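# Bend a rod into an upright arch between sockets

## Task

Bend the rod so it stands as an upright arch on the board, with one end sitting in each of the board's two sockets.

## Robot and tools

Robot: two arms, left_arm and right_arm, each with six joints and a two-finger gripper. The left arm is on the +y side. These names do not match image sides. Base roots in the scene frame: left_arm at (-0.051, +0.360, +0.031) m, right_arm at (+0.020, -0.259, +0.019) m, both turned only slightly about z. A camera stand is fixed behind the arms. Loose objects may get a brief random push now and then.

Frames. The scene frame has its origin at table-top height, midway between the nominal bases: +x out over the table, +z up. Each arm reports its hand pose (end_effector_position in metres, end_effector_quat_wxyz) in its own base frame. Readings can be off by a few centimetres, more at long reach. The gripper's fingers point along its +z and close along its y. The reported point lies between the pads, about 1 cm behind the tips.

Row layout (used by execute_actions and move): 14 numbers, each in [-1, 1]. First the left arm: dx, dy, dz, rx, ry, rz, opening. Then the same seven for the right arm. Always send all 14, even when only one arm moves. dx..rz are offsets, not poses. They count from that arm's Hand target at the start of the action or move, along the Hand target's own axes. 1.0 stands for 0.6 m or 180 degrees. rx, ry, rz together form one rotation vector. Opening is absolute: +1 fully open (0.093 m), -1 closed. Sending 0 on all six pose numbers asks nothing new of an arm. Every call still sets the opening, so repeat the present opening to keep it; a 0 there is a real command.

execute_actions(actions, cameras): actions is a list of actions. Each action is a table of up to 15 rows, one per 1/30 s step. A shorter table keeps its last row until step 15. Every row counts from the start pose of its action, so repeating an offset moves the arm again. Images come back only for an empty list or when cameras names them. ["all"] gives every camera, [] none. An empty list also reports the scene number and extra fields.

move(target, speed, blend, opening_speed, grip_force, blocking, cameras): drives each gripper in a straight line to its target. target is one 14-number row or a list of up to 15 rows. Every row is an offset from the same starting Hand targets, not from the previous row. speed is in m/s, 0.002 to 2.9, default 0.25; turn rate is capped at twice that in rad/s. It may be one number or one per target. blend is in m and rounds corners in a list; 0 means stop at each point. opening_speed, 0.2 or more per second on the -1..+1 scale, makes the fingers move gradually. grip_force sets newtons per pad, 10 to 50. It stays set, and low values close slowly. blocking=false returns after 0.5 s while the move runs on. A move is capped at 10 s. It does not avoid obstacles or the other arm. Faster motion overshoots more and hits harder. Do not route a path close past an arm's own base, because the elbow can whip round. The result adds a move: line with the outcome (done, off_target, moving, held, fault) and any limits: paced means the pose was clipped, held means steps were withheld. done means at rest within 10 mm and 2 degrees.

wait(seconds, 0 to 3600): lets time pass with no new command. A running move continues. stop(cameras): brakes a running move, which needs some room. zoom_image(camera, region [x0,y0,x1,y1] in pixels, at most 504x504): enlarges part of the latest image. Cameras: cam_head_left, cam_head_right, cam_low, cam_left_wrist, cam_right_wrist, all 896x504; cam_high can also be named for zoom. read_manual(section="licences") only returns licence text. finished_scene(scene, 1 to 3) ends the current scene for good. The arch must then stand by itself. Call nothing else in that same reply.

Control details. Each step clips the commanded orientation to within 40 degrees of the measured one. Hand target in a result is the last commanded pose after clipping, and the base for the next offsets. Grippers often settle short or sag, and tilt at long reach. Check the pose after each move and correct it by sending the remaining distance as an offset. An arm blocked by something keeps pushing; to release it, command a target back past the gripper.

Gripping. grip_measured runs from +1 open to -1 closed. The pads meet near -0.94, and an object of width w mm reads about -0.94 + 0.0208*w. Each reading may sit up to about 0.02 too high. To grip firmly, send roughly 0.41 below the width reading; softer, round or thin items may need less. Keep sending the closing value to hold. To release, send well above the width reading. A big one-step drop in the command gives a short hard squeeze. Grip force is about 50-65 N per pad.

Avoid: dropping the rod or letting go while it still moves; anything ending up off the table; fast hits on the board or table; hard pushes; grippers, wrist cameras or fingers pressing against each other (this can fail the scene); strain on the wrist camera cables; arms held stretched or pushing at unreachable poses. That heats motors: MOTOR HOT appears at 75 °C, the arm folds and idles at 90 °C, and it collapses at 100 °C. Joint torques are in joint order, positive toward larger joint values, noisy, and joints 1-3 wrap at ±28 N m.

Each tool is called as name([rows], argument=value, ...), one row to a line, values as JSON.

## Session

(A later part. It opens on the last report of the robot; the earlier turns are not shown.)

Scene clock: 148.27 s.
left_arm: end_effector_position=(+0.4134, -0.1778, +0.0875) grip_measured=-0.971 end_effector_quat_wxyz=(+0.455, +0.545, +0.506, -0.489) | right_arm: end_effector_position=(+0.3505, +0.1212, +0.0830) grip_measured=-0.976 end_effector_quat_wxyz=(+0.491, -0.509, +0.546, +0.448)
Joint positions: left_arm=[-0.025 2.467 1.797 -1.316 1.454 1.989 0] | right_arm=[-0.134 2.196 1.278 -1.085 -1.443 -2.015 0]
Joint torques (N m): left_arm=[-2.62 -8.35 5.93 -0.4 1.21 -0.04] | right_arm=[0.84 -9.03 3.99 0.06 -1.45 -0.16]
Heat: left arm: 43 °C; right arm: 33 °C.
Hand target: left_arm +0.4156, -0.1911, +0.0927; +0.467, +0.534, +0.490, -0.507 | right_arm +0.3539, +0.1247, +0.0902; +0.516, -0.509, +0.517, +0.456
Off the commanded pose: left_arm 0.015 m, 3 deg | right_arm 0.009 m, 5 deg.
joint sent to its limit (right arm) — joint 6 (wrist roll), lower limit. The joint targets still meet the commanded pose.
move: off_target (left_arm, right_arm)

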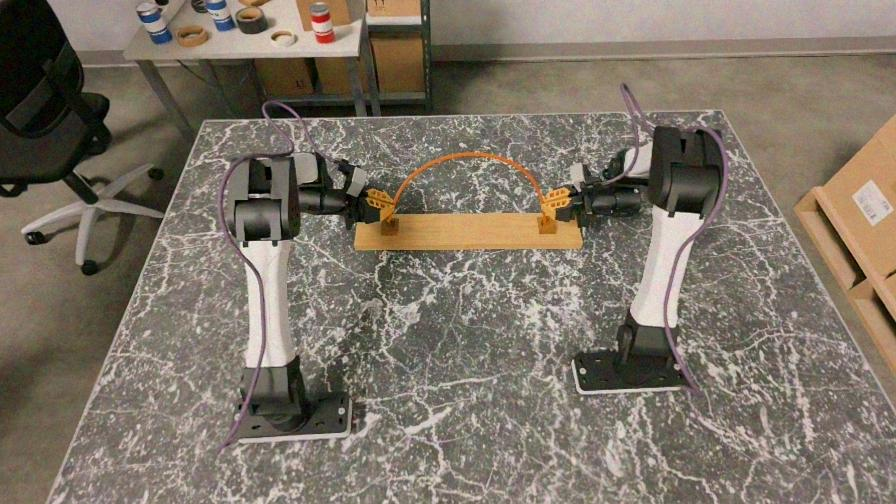

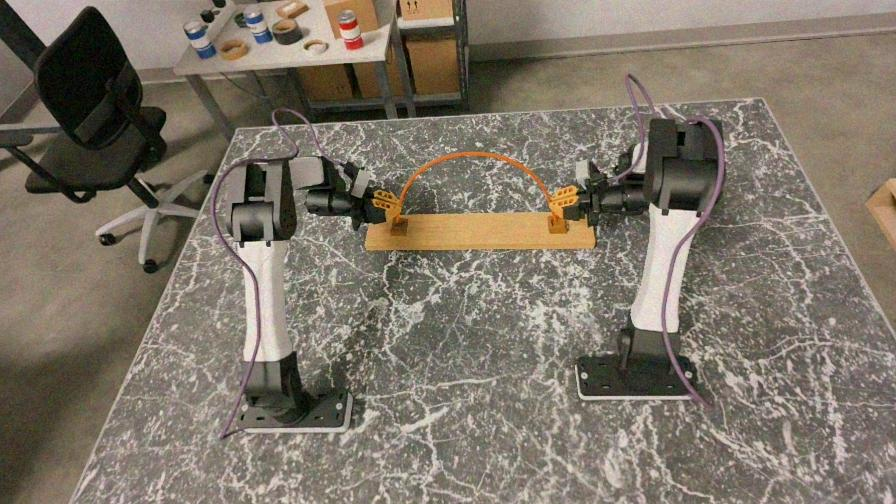

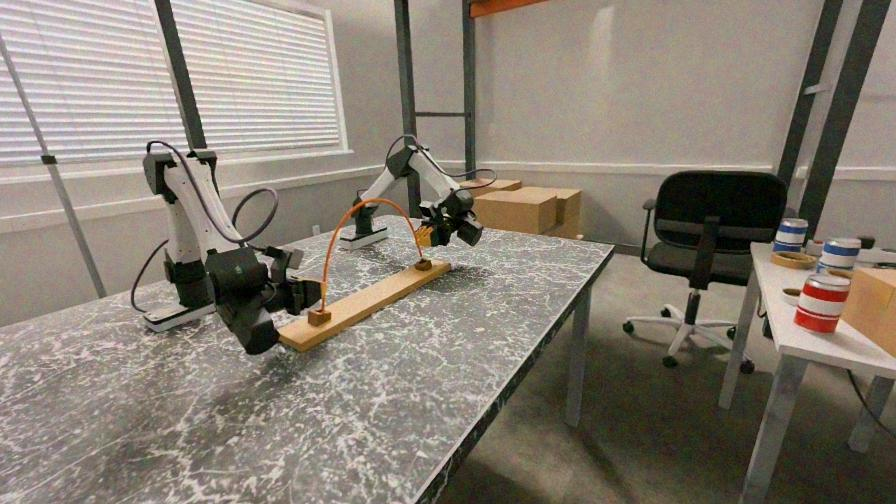

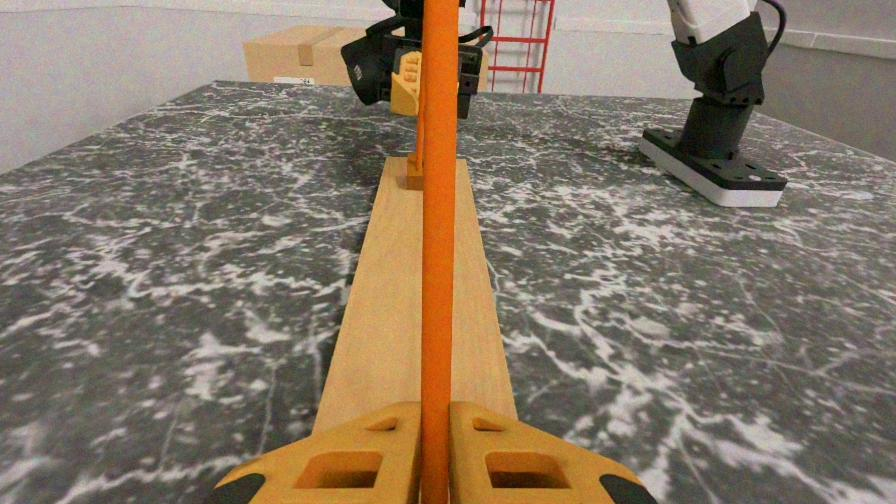

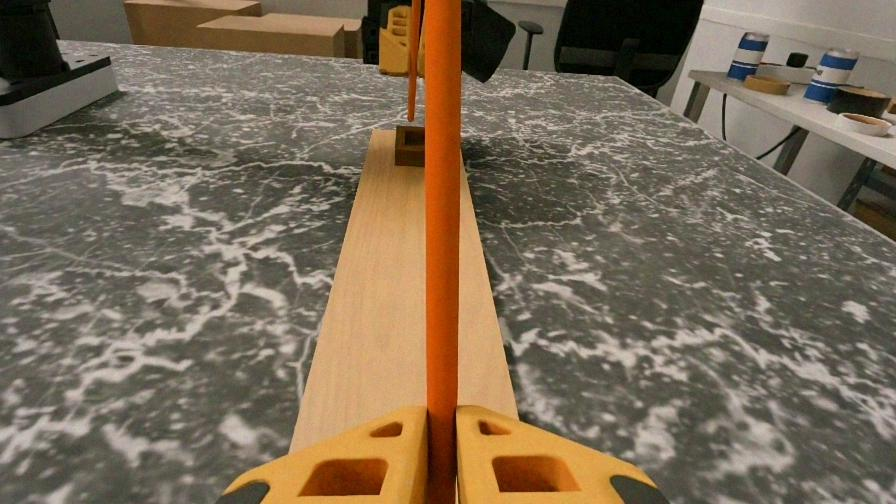

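move(target=[0,0.010,0.010,0,0,0,-1,0,0.028,0,0,0,0,-1], cameras=["all"], speed=0.06)

zoom_image(camera="cam_left_wrist", region=[370, 60, 490, 200])

zoom_image(camera="cam_right_wrist", region=[350, 40, 480, 180])

zoom_image(camera="cam_head_left", region=[365, 190, 415, 250])

zoom_image(camera="cam_head_left", region=[525, 190, 575, 250])

Scene clock: 152.87 s.
left_arm: end_effector_position=(+0.4193, -0.1813, +0.0903) grip_measured=-0.971 end_effector_quat_wxyz=(+0.455, +0.546, +0.506, -0.489) | right_arm: end_effector_position=(+0.3382, +0.1228, +0.0801) grip_measured=-0.976 end_effector_quat_wxyz=(+0.504, -0.494, +0.543, +0.454)
Joint positions: left_arm=[-0.033 2.474 1.828 -1.296 1.455 1.946 0] | right_arm=[-0.137 2.176 1.194 -1.031 -1.484 -2.019 0]
Joint torques (N m): left_arm=[-3.17 -7.94 5.65 -0.2 1.27 -0.12] | right_arm=[0.81 -10.86 3.38 -0.04 -0.98 -0.1]
Heat: left arm: 44 °C; right arm: 33 °C.
Hand target: left_arm +0.4211, -0.1976, +0.0926; +0.467, +0.534, +0.490, -0.507 | right_arm +0.3371, +0.1258, +0.0892; +0.516, -0.509, +0.517, +0.456
Off the commanded pose: left_arm 0.017 m, 3 deg | right_arm 0.010 m, 4 deg.
joint sent to its limit (right arm) — joint 6 (wrist roll), lower limit. The joint targets still meet the commanded pose.
move: off_target (left_arm, right_arm)

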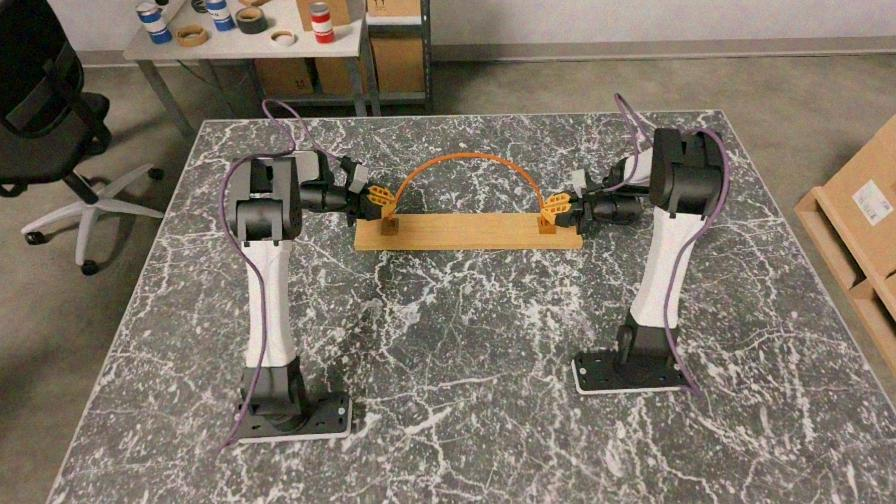

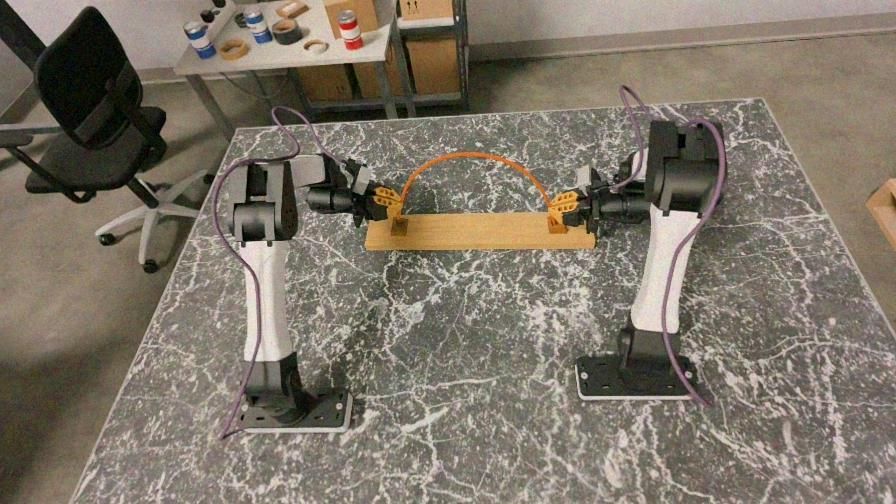

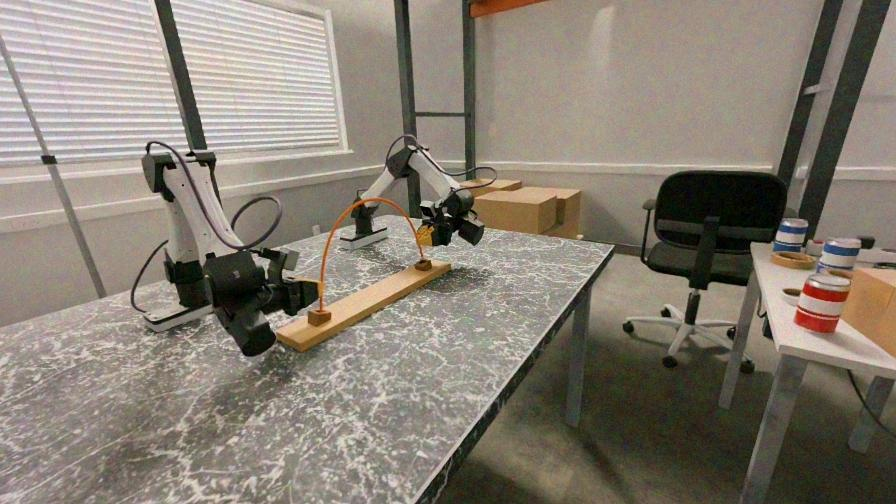

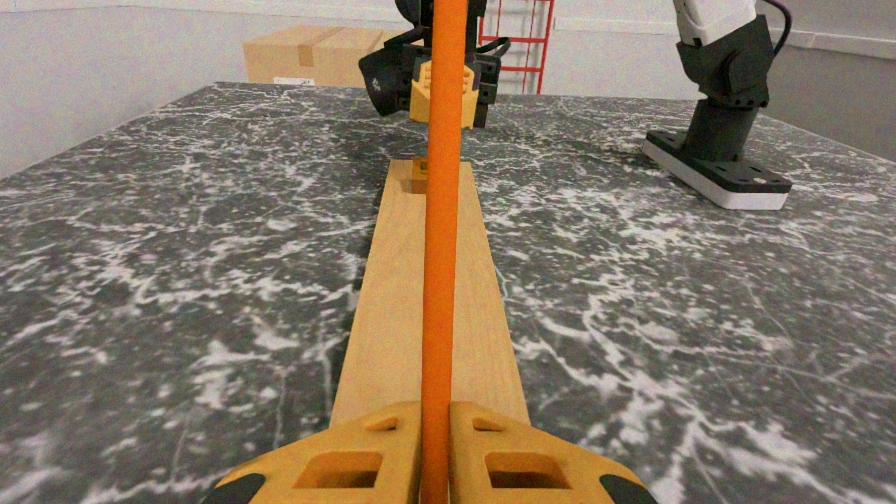

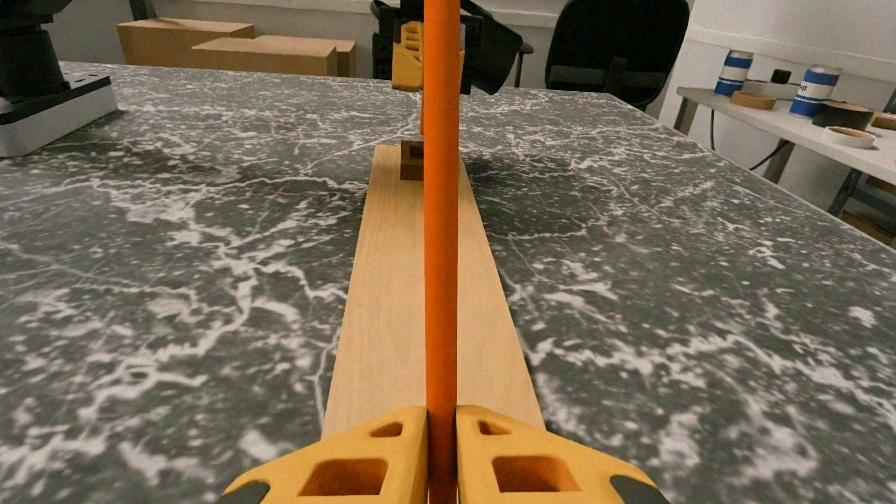

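Scaled by 3.600.

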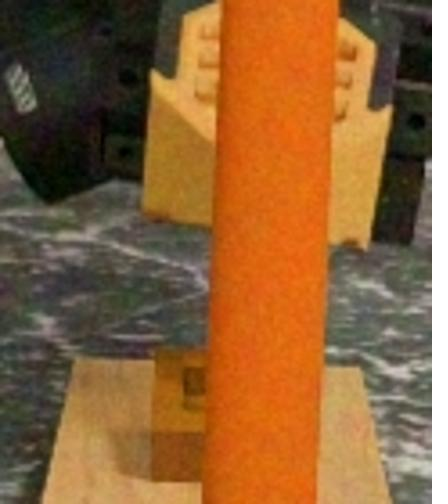

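Scaled by 3.600.

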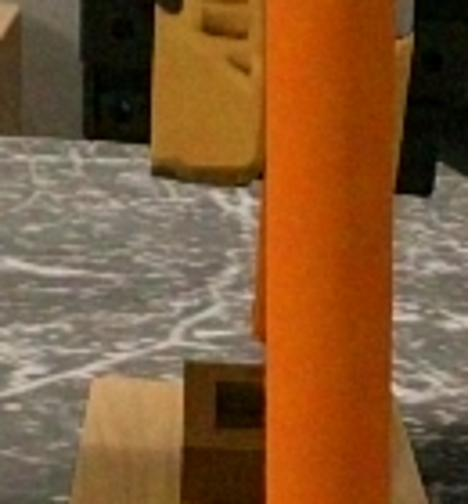

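Scaled by 8.400.

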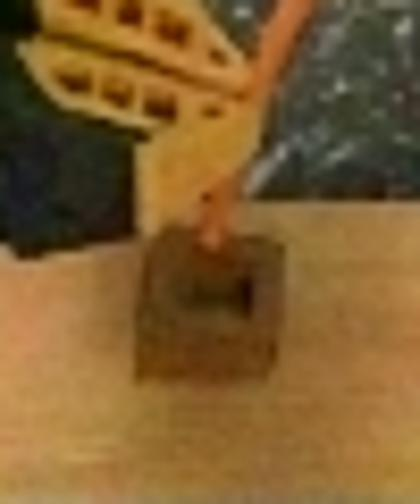

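Scaled by 8.400.

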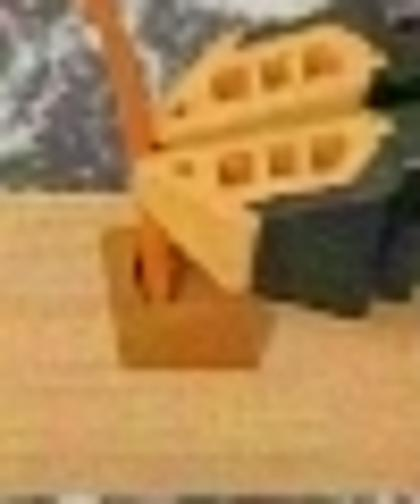

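move(target=[0.025,0,0.003,0,0,0,-1,0.008,-0.022,0,0,0,0,-1], cameras=["all"], speed=0.06)

zoom_image(camera="cam_left_wrist", region=[370, 60, 490, 200])

zoom_image(camera="cam_right_wrist", region=[350, 40, 480, 180])

zoom_image(camera="cam_head_left", region=[365, 190, 415, 250])

zoom_image(camera="cam_low", region=[295, 270, 345, 330])

zoom_image(camera="cam_low", region=[405, 235, 445, 285])

Scene clock: 158.57 s.
left_arm: end_effector_position=(+0.4224, -0.1815, +0.0772) grip_measured=-0.971 end_effector_quat_wxyz=(+0.457, +0.546, +0.504, -0.488) | right_arm: end_effector_position=(+0.3435, +0.1218, +0.0814) grip_measured=-0.976 end_effector_quat_wxyz=(+0.504, -0.506, +0.540, +0.445)
Joint positions: left_arm=[-0.033 2.504 1.828 -1.252 1.458 1.937 0] | right_arm=[-0.137 2.176 1.221 -1.031 -1.466 -2.019 0]
Joint torques (N m): left_arm=[-3.44 -8.17 4.6 -0.11 1.26 -0.08] | right_arm=[0.95 -7.04 7.17 -0.17 -1.19 -0.11]
Heat: left arm: 44 °C; right arm: 34 °C.
Hand target: left_arm +0.4211, -0.1986, +0.0774; +0.467, +0.534, +0.490, -0.507 | right_arm +0.3505, +0.1247, +0.0852; +0.516, -0.509, +0.517, +0.456
Off the commanded pose: left_arm 0.017 m, 3 deg | right_arm 0.008 m, 3 deg.
joint sent to its limit (right arm) — joint 6 (wrist roll), lower limit. The joint targets still meet the commanded pose.
move: off_target (left_arm, right_arm)

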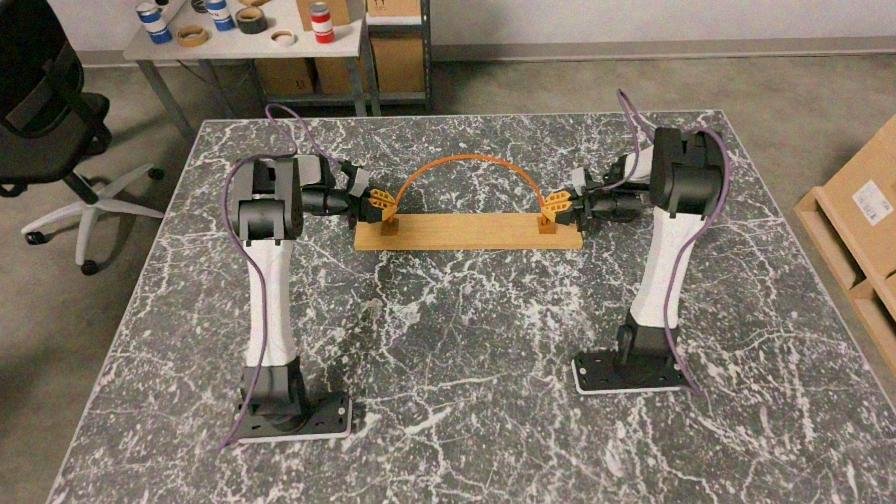

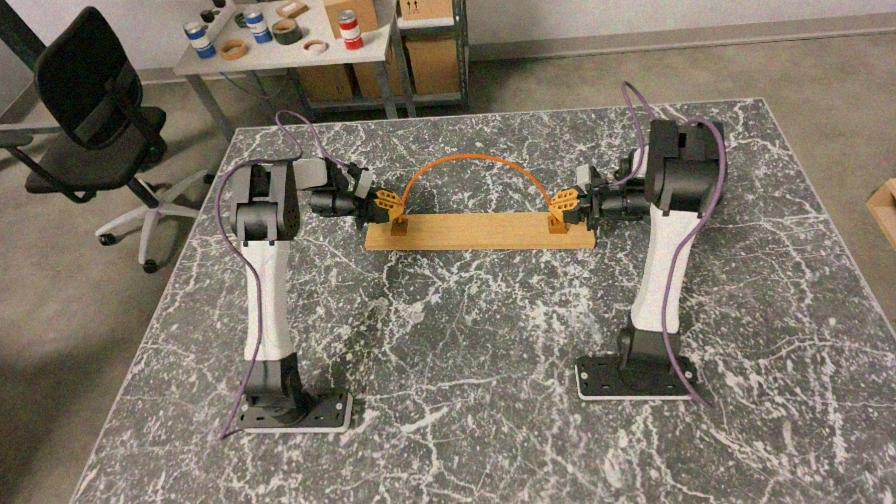

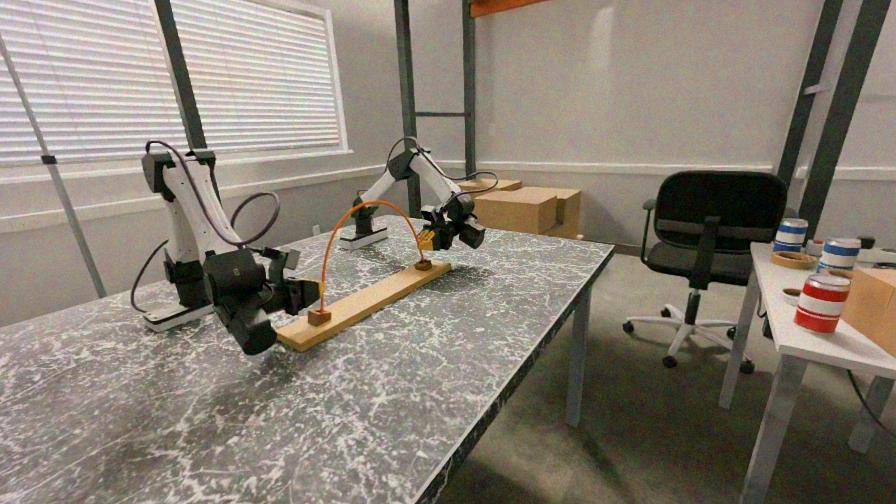

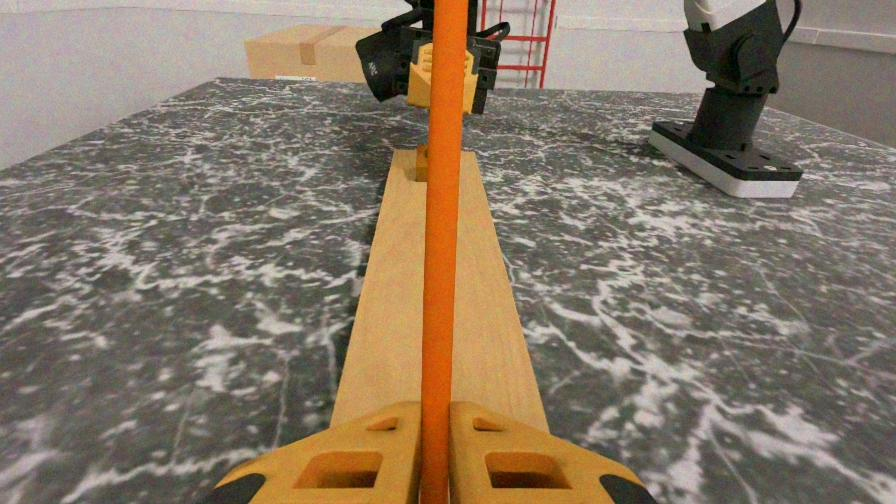

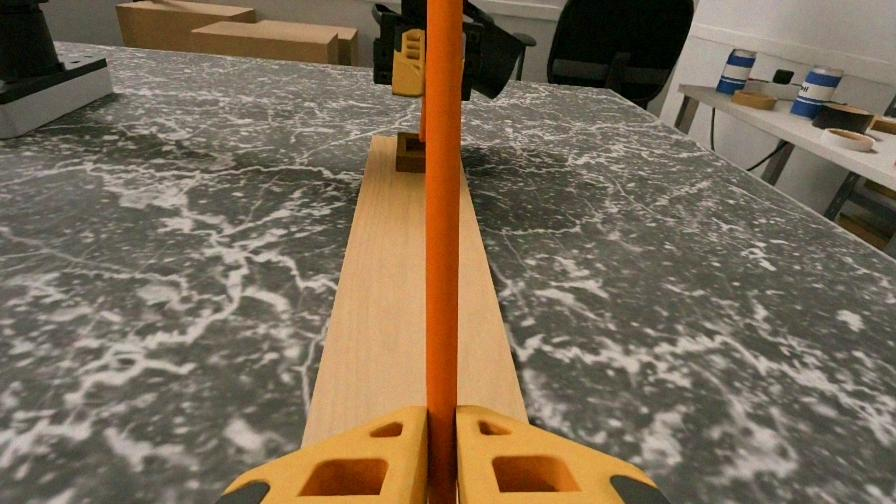

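Scaled by 3.600.

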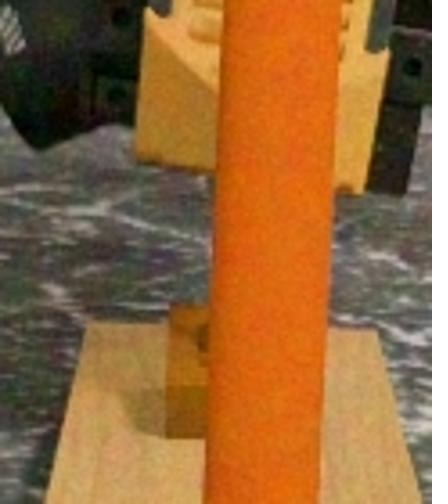

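Scaled by 3.600.

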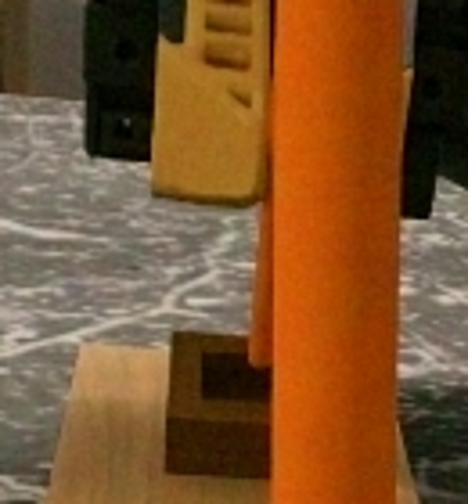

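Scaled by 8.400.

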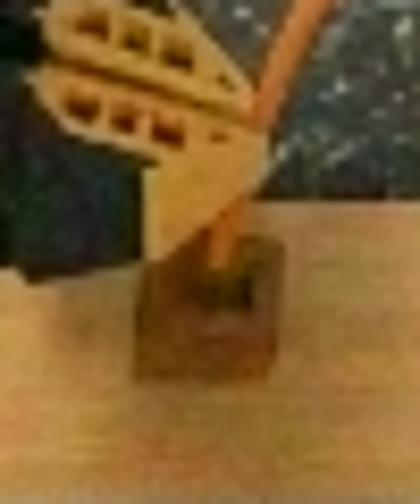

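Scaled by 8.400.

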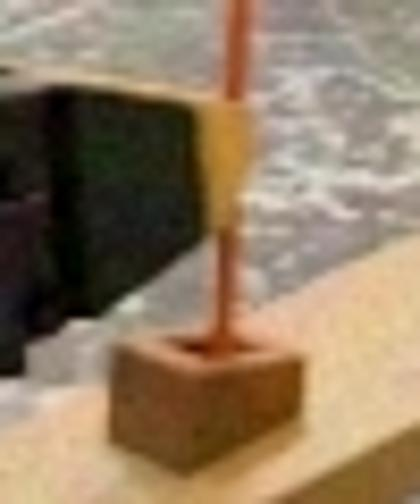

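Scaled by 10.080.

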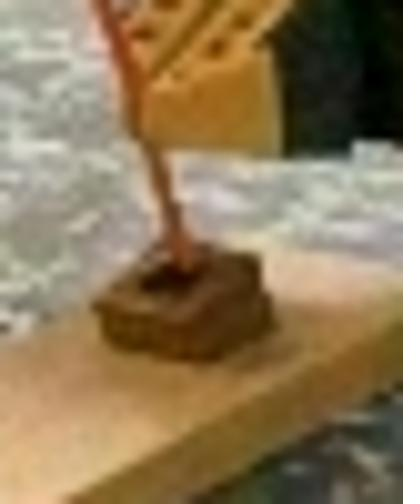

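move(target=[0.025,-0.004,0.002,0,0,0,-1,0.025,-0.002,-0.002,0,0,0,-1], cameras=["all"], speed=0.06)

zoom_image(camera="cam_left_wrist", region=[370, 60, 490, 200])

zoom_image(camera="cam_right_wrist", region=[350, 40, 480, 180])

zoom_image(camera="cam_head_left", region=[365, 190, 415, 250])

zoom_image(camera="cam_head_left", region=[525, 190, 575, 250])

zoom_image(camera="cam_low", region=[405, 235, 445, 285])

zoom_image(camera="cam_low", region=[295, 270, 345, 330])

Scene clock: 162.37 s.
left_arm: end_effector_position=(+0.4234, -0.1816, +0.0650) grip_measured=-0.971 end_effector_quat_wxyz=(+0.459, +0.546, +0.503, -0.487) | right_arm: end_effector_position=(+0.3457, +0.1220, +0.0796) grip_measured=-0.976 end_effector_quat_wxyz=(+0.513, -0.491, +0.539, +0.453)
Joint positions: left_arm=[-0.033 2.526 1.817 -1.209 1.461 1.931 0] | right_arm=[-0.137 2.199 1.221 -1.024 -1.502 -2.019 0]
Joint torques (N m): left_arm=[-3.48 -8.21 3.4 -0.13 1.2 -0.06] | right_arm=[0.49 -5.79 6.82 0.16 -0.77 -0.11]
Heat: left arm: 44 °C; right arm: 33 °C.
Hand target: left_arm +0.4187, -0.1989, +0.0624; +0.467, +0.534, +0.490, -0.507 | right_arm +0.3524, +0.1226, +0.0704; +0.516, -0.509, +0.517, +0.456
Off the commanded pose: left_arm 0.018 m, 3 deg | right_arm 0.011 m, 3 deg.
joint sent to its limit (right arm) — joint 6 (wrist roll), lower limit. The joint targets still meet the commanded pose.
move: off_target (left_arm, right_arm)

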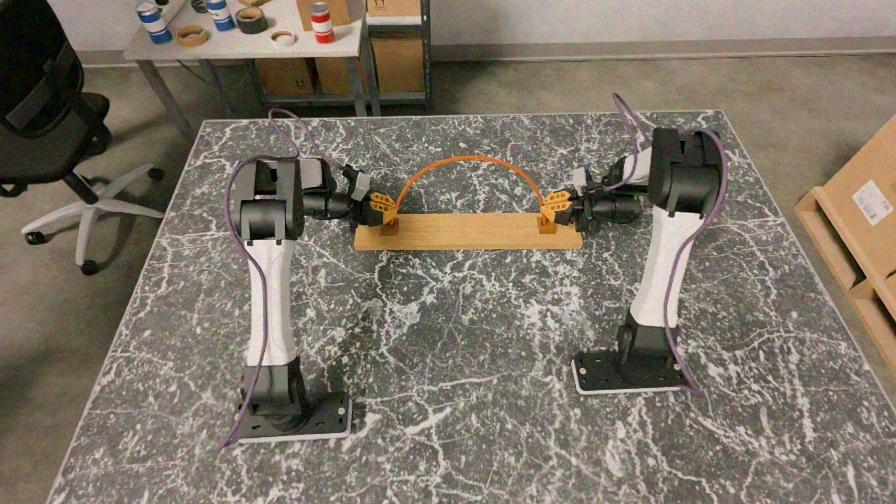

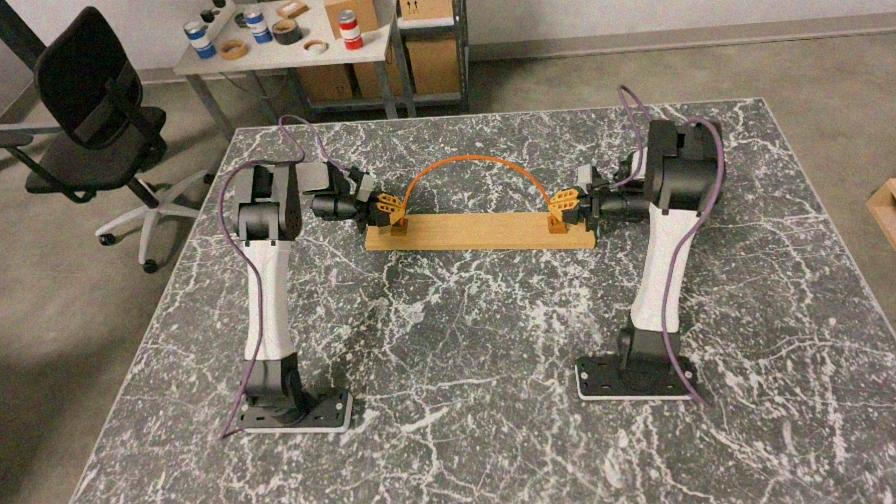

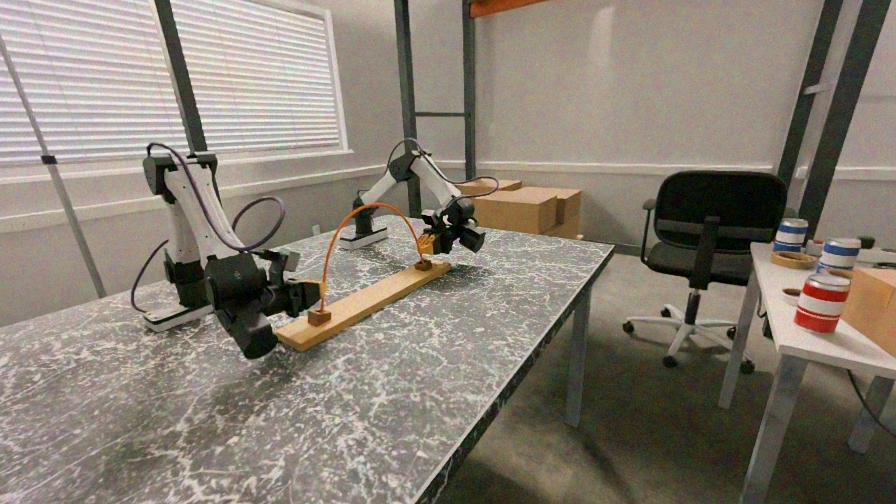

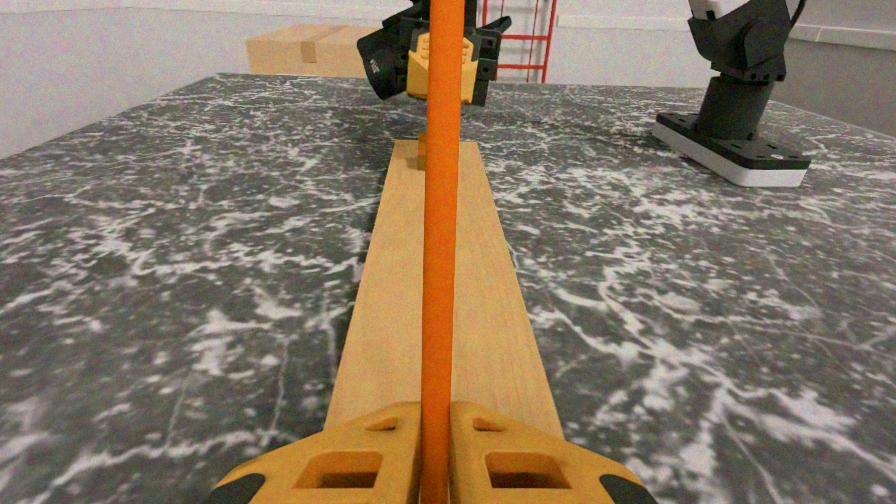

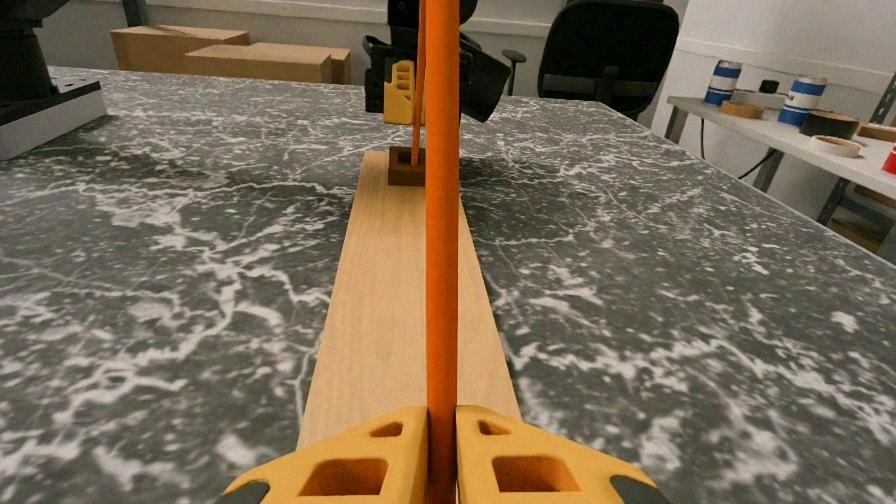

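Scaled by 3.600.

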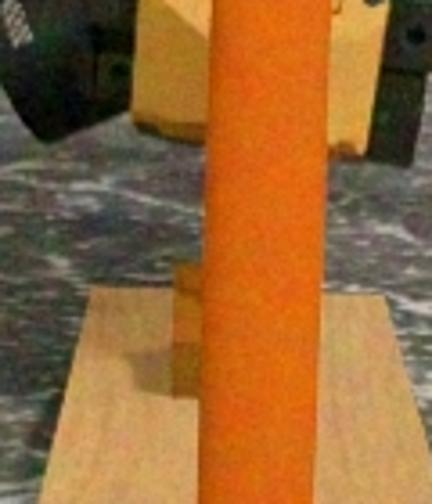

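Scaled by 3.600.

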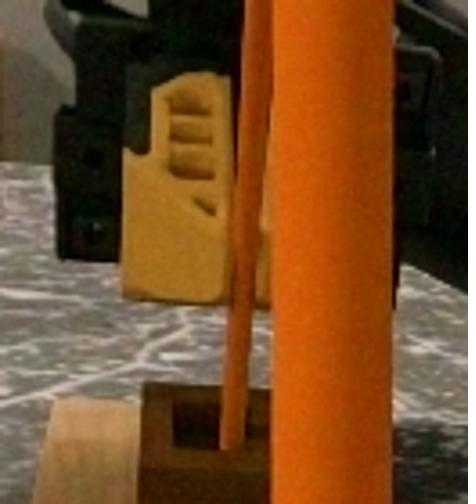

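Scaled by 8.400.

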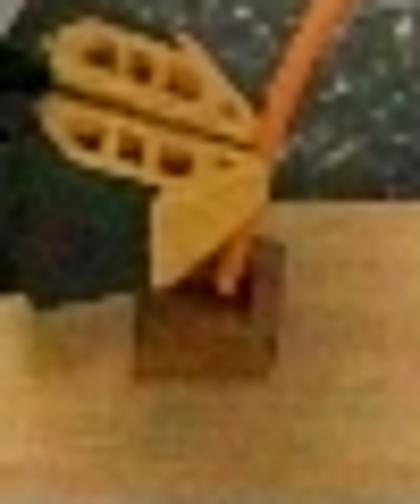

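Scaled by 8.400.

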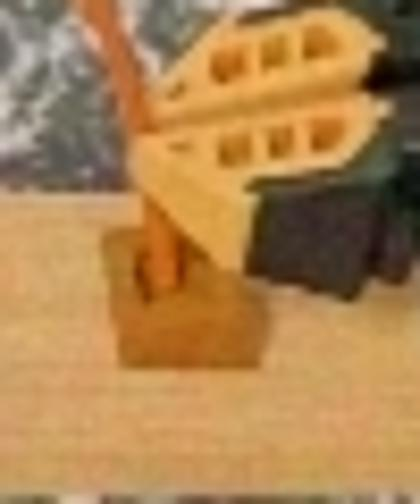

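Scaled by 10.080.

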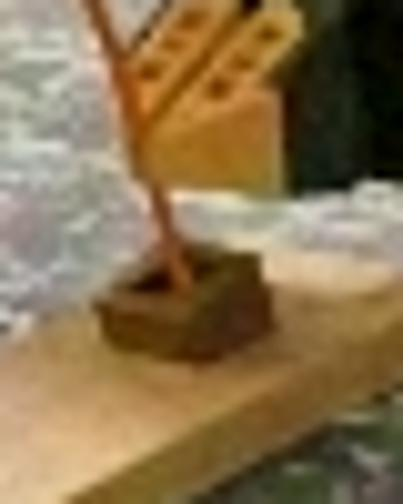

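Scaled by 8.400.

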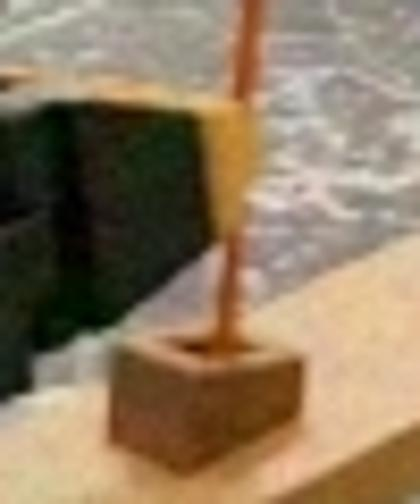

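move(target=[0.006,0,0,0,0,0,-1,0.022,0,0,0,0,0,-1], cameras=["all"], speed=0.06)

zoom_image(camera="cam_left_wrist", region=[370, 60, 490, 200])

zoom_image(camera="cam_right_wrist", region=[350, 40, 480, 200])

zoom_image(camera="cam_head_left", region=[525, 190, 575, 250])

zoom_image(camera="cam_low", region=[405, 235, 445, 285])

Scene clock: 165.97 s.
left_arm: end_effector_position=(+0.4236, -0.1816, +0.0637) grip_measured=-0.971 end_effector_quat_wxyz=(+0.460, +0.546, +0.503, -0.487) | right_arm: end_effector_position=(+0.3486, +0.1219, +0.0781) grip_measured=-0.976 end_effector_quat_wxyz=(+0.524, -0.476, +0.536, +0.460)
Joint positions: left_arm=[-0.033 2.526 1.811 -1.193 1.463 1.923 0] | right_arm=[-0.137 2.221 1.221 -1.012 -1.54 -2.019 0]
Joint torques (N m): left_arm=[-3.49 -8.01 3.45 -0.09 1.19 -0.08] | right_arm=[0.18 -5 6.05 0.4 -0.29 -0.11]
Heat: left arm: 44 °C; right arm: 33 °C.
Hand target: left_arm +0.4187, -0.1987, +0.0588; +0.467, +0.534, +0.490, -0.507 | right_arm +0.3530, +0.1219, +0.0572; +0.516, -0.509, +0.517, +0.456
Off the commanded pose: left_arm 0.018 m, 3 deg | right_arm 0.021 m, 4 deg.
joint sent to its limit (right arm) — joint 6 (wrist roll), lower limit. The joint targets still meet the commanded pose.
move: off_target (left_arm, right_arm)

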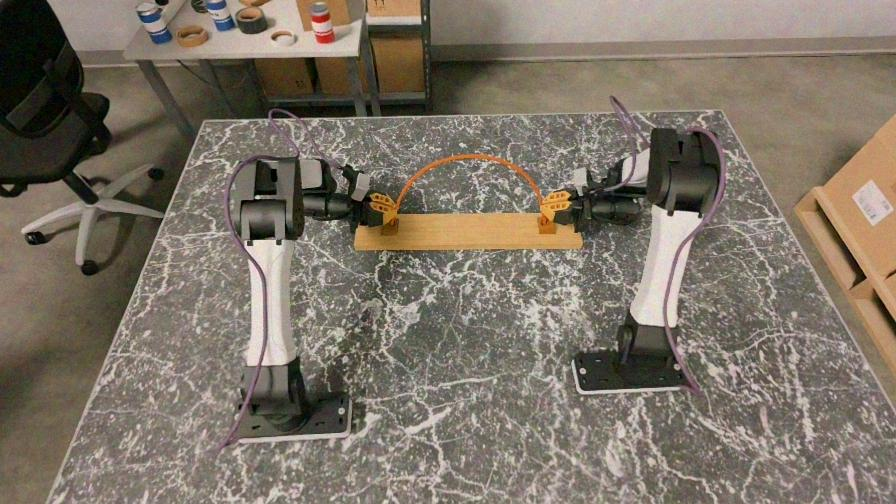

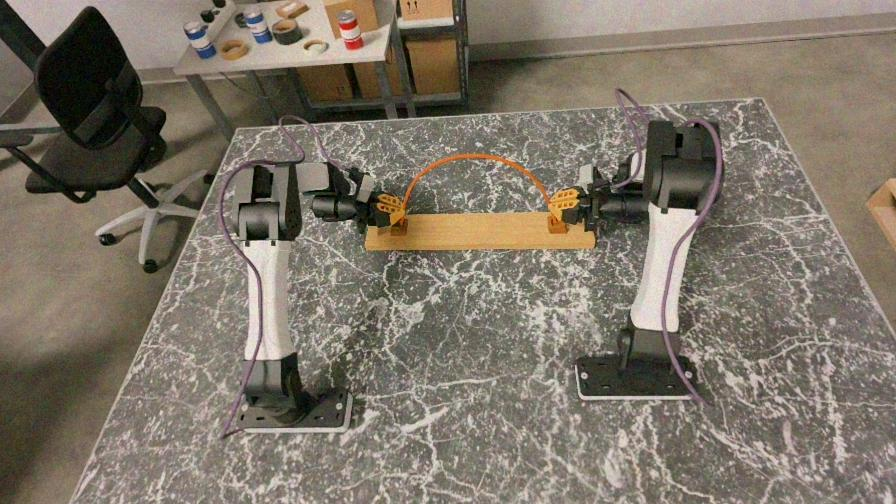

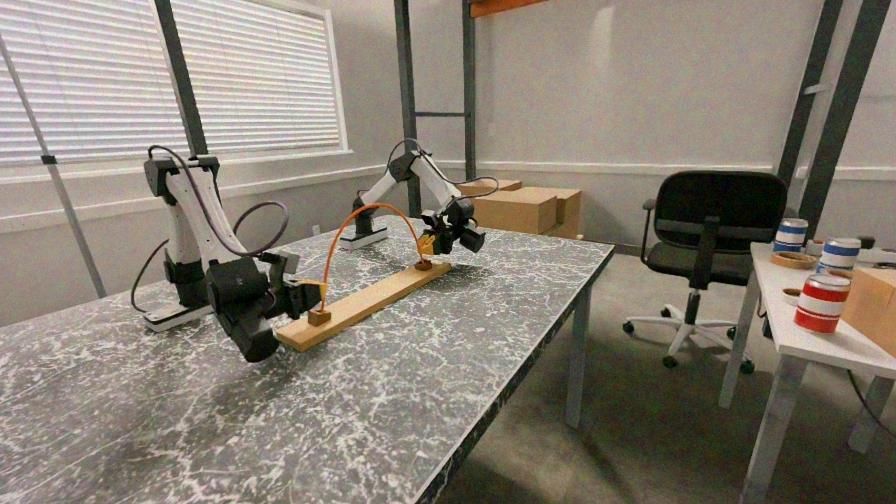

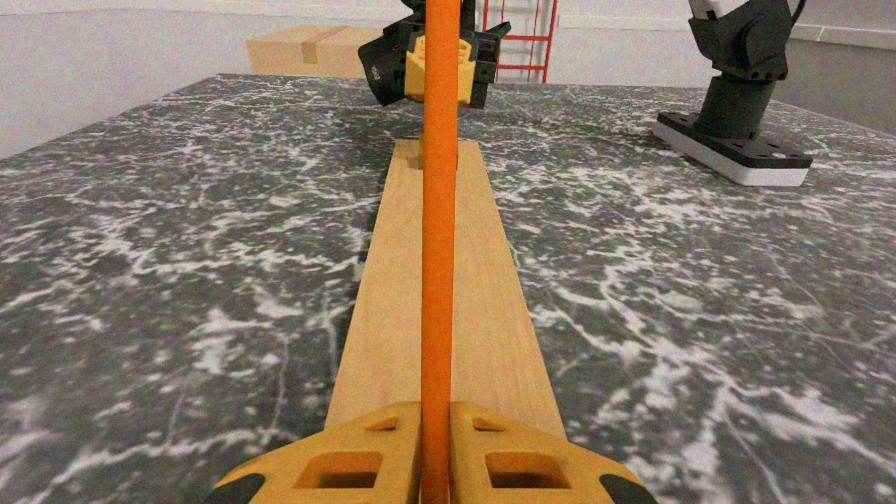

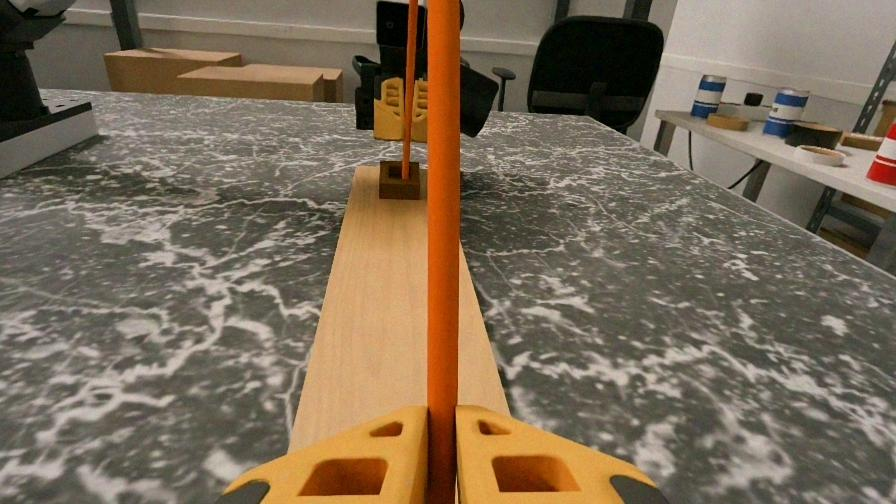

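Scaled by 3.600.

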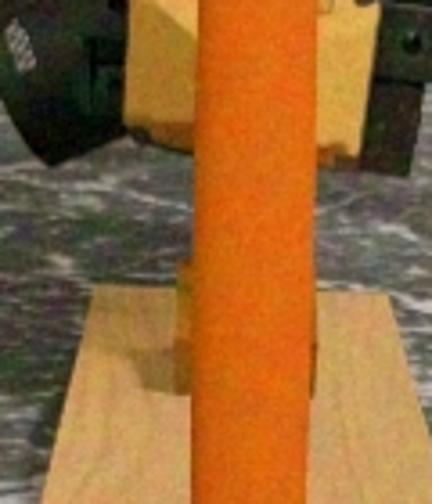

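Scaled by 3.150.

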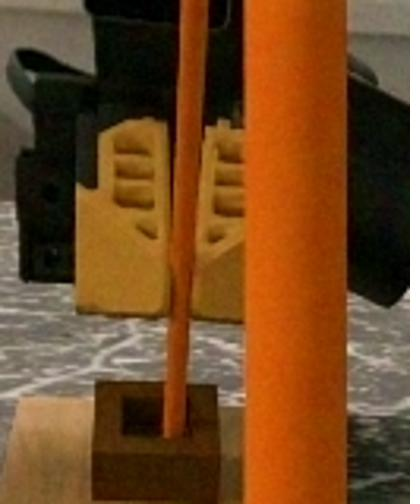

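Scaled by 8.400.

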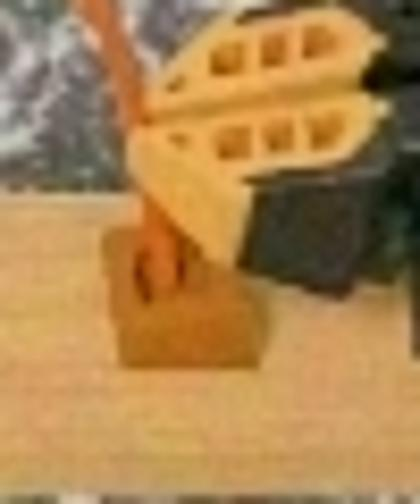

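Scaled by 10.080.

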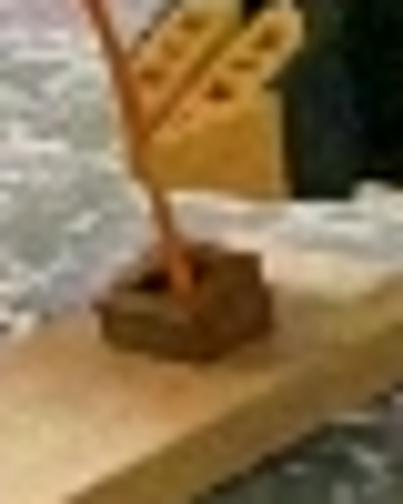

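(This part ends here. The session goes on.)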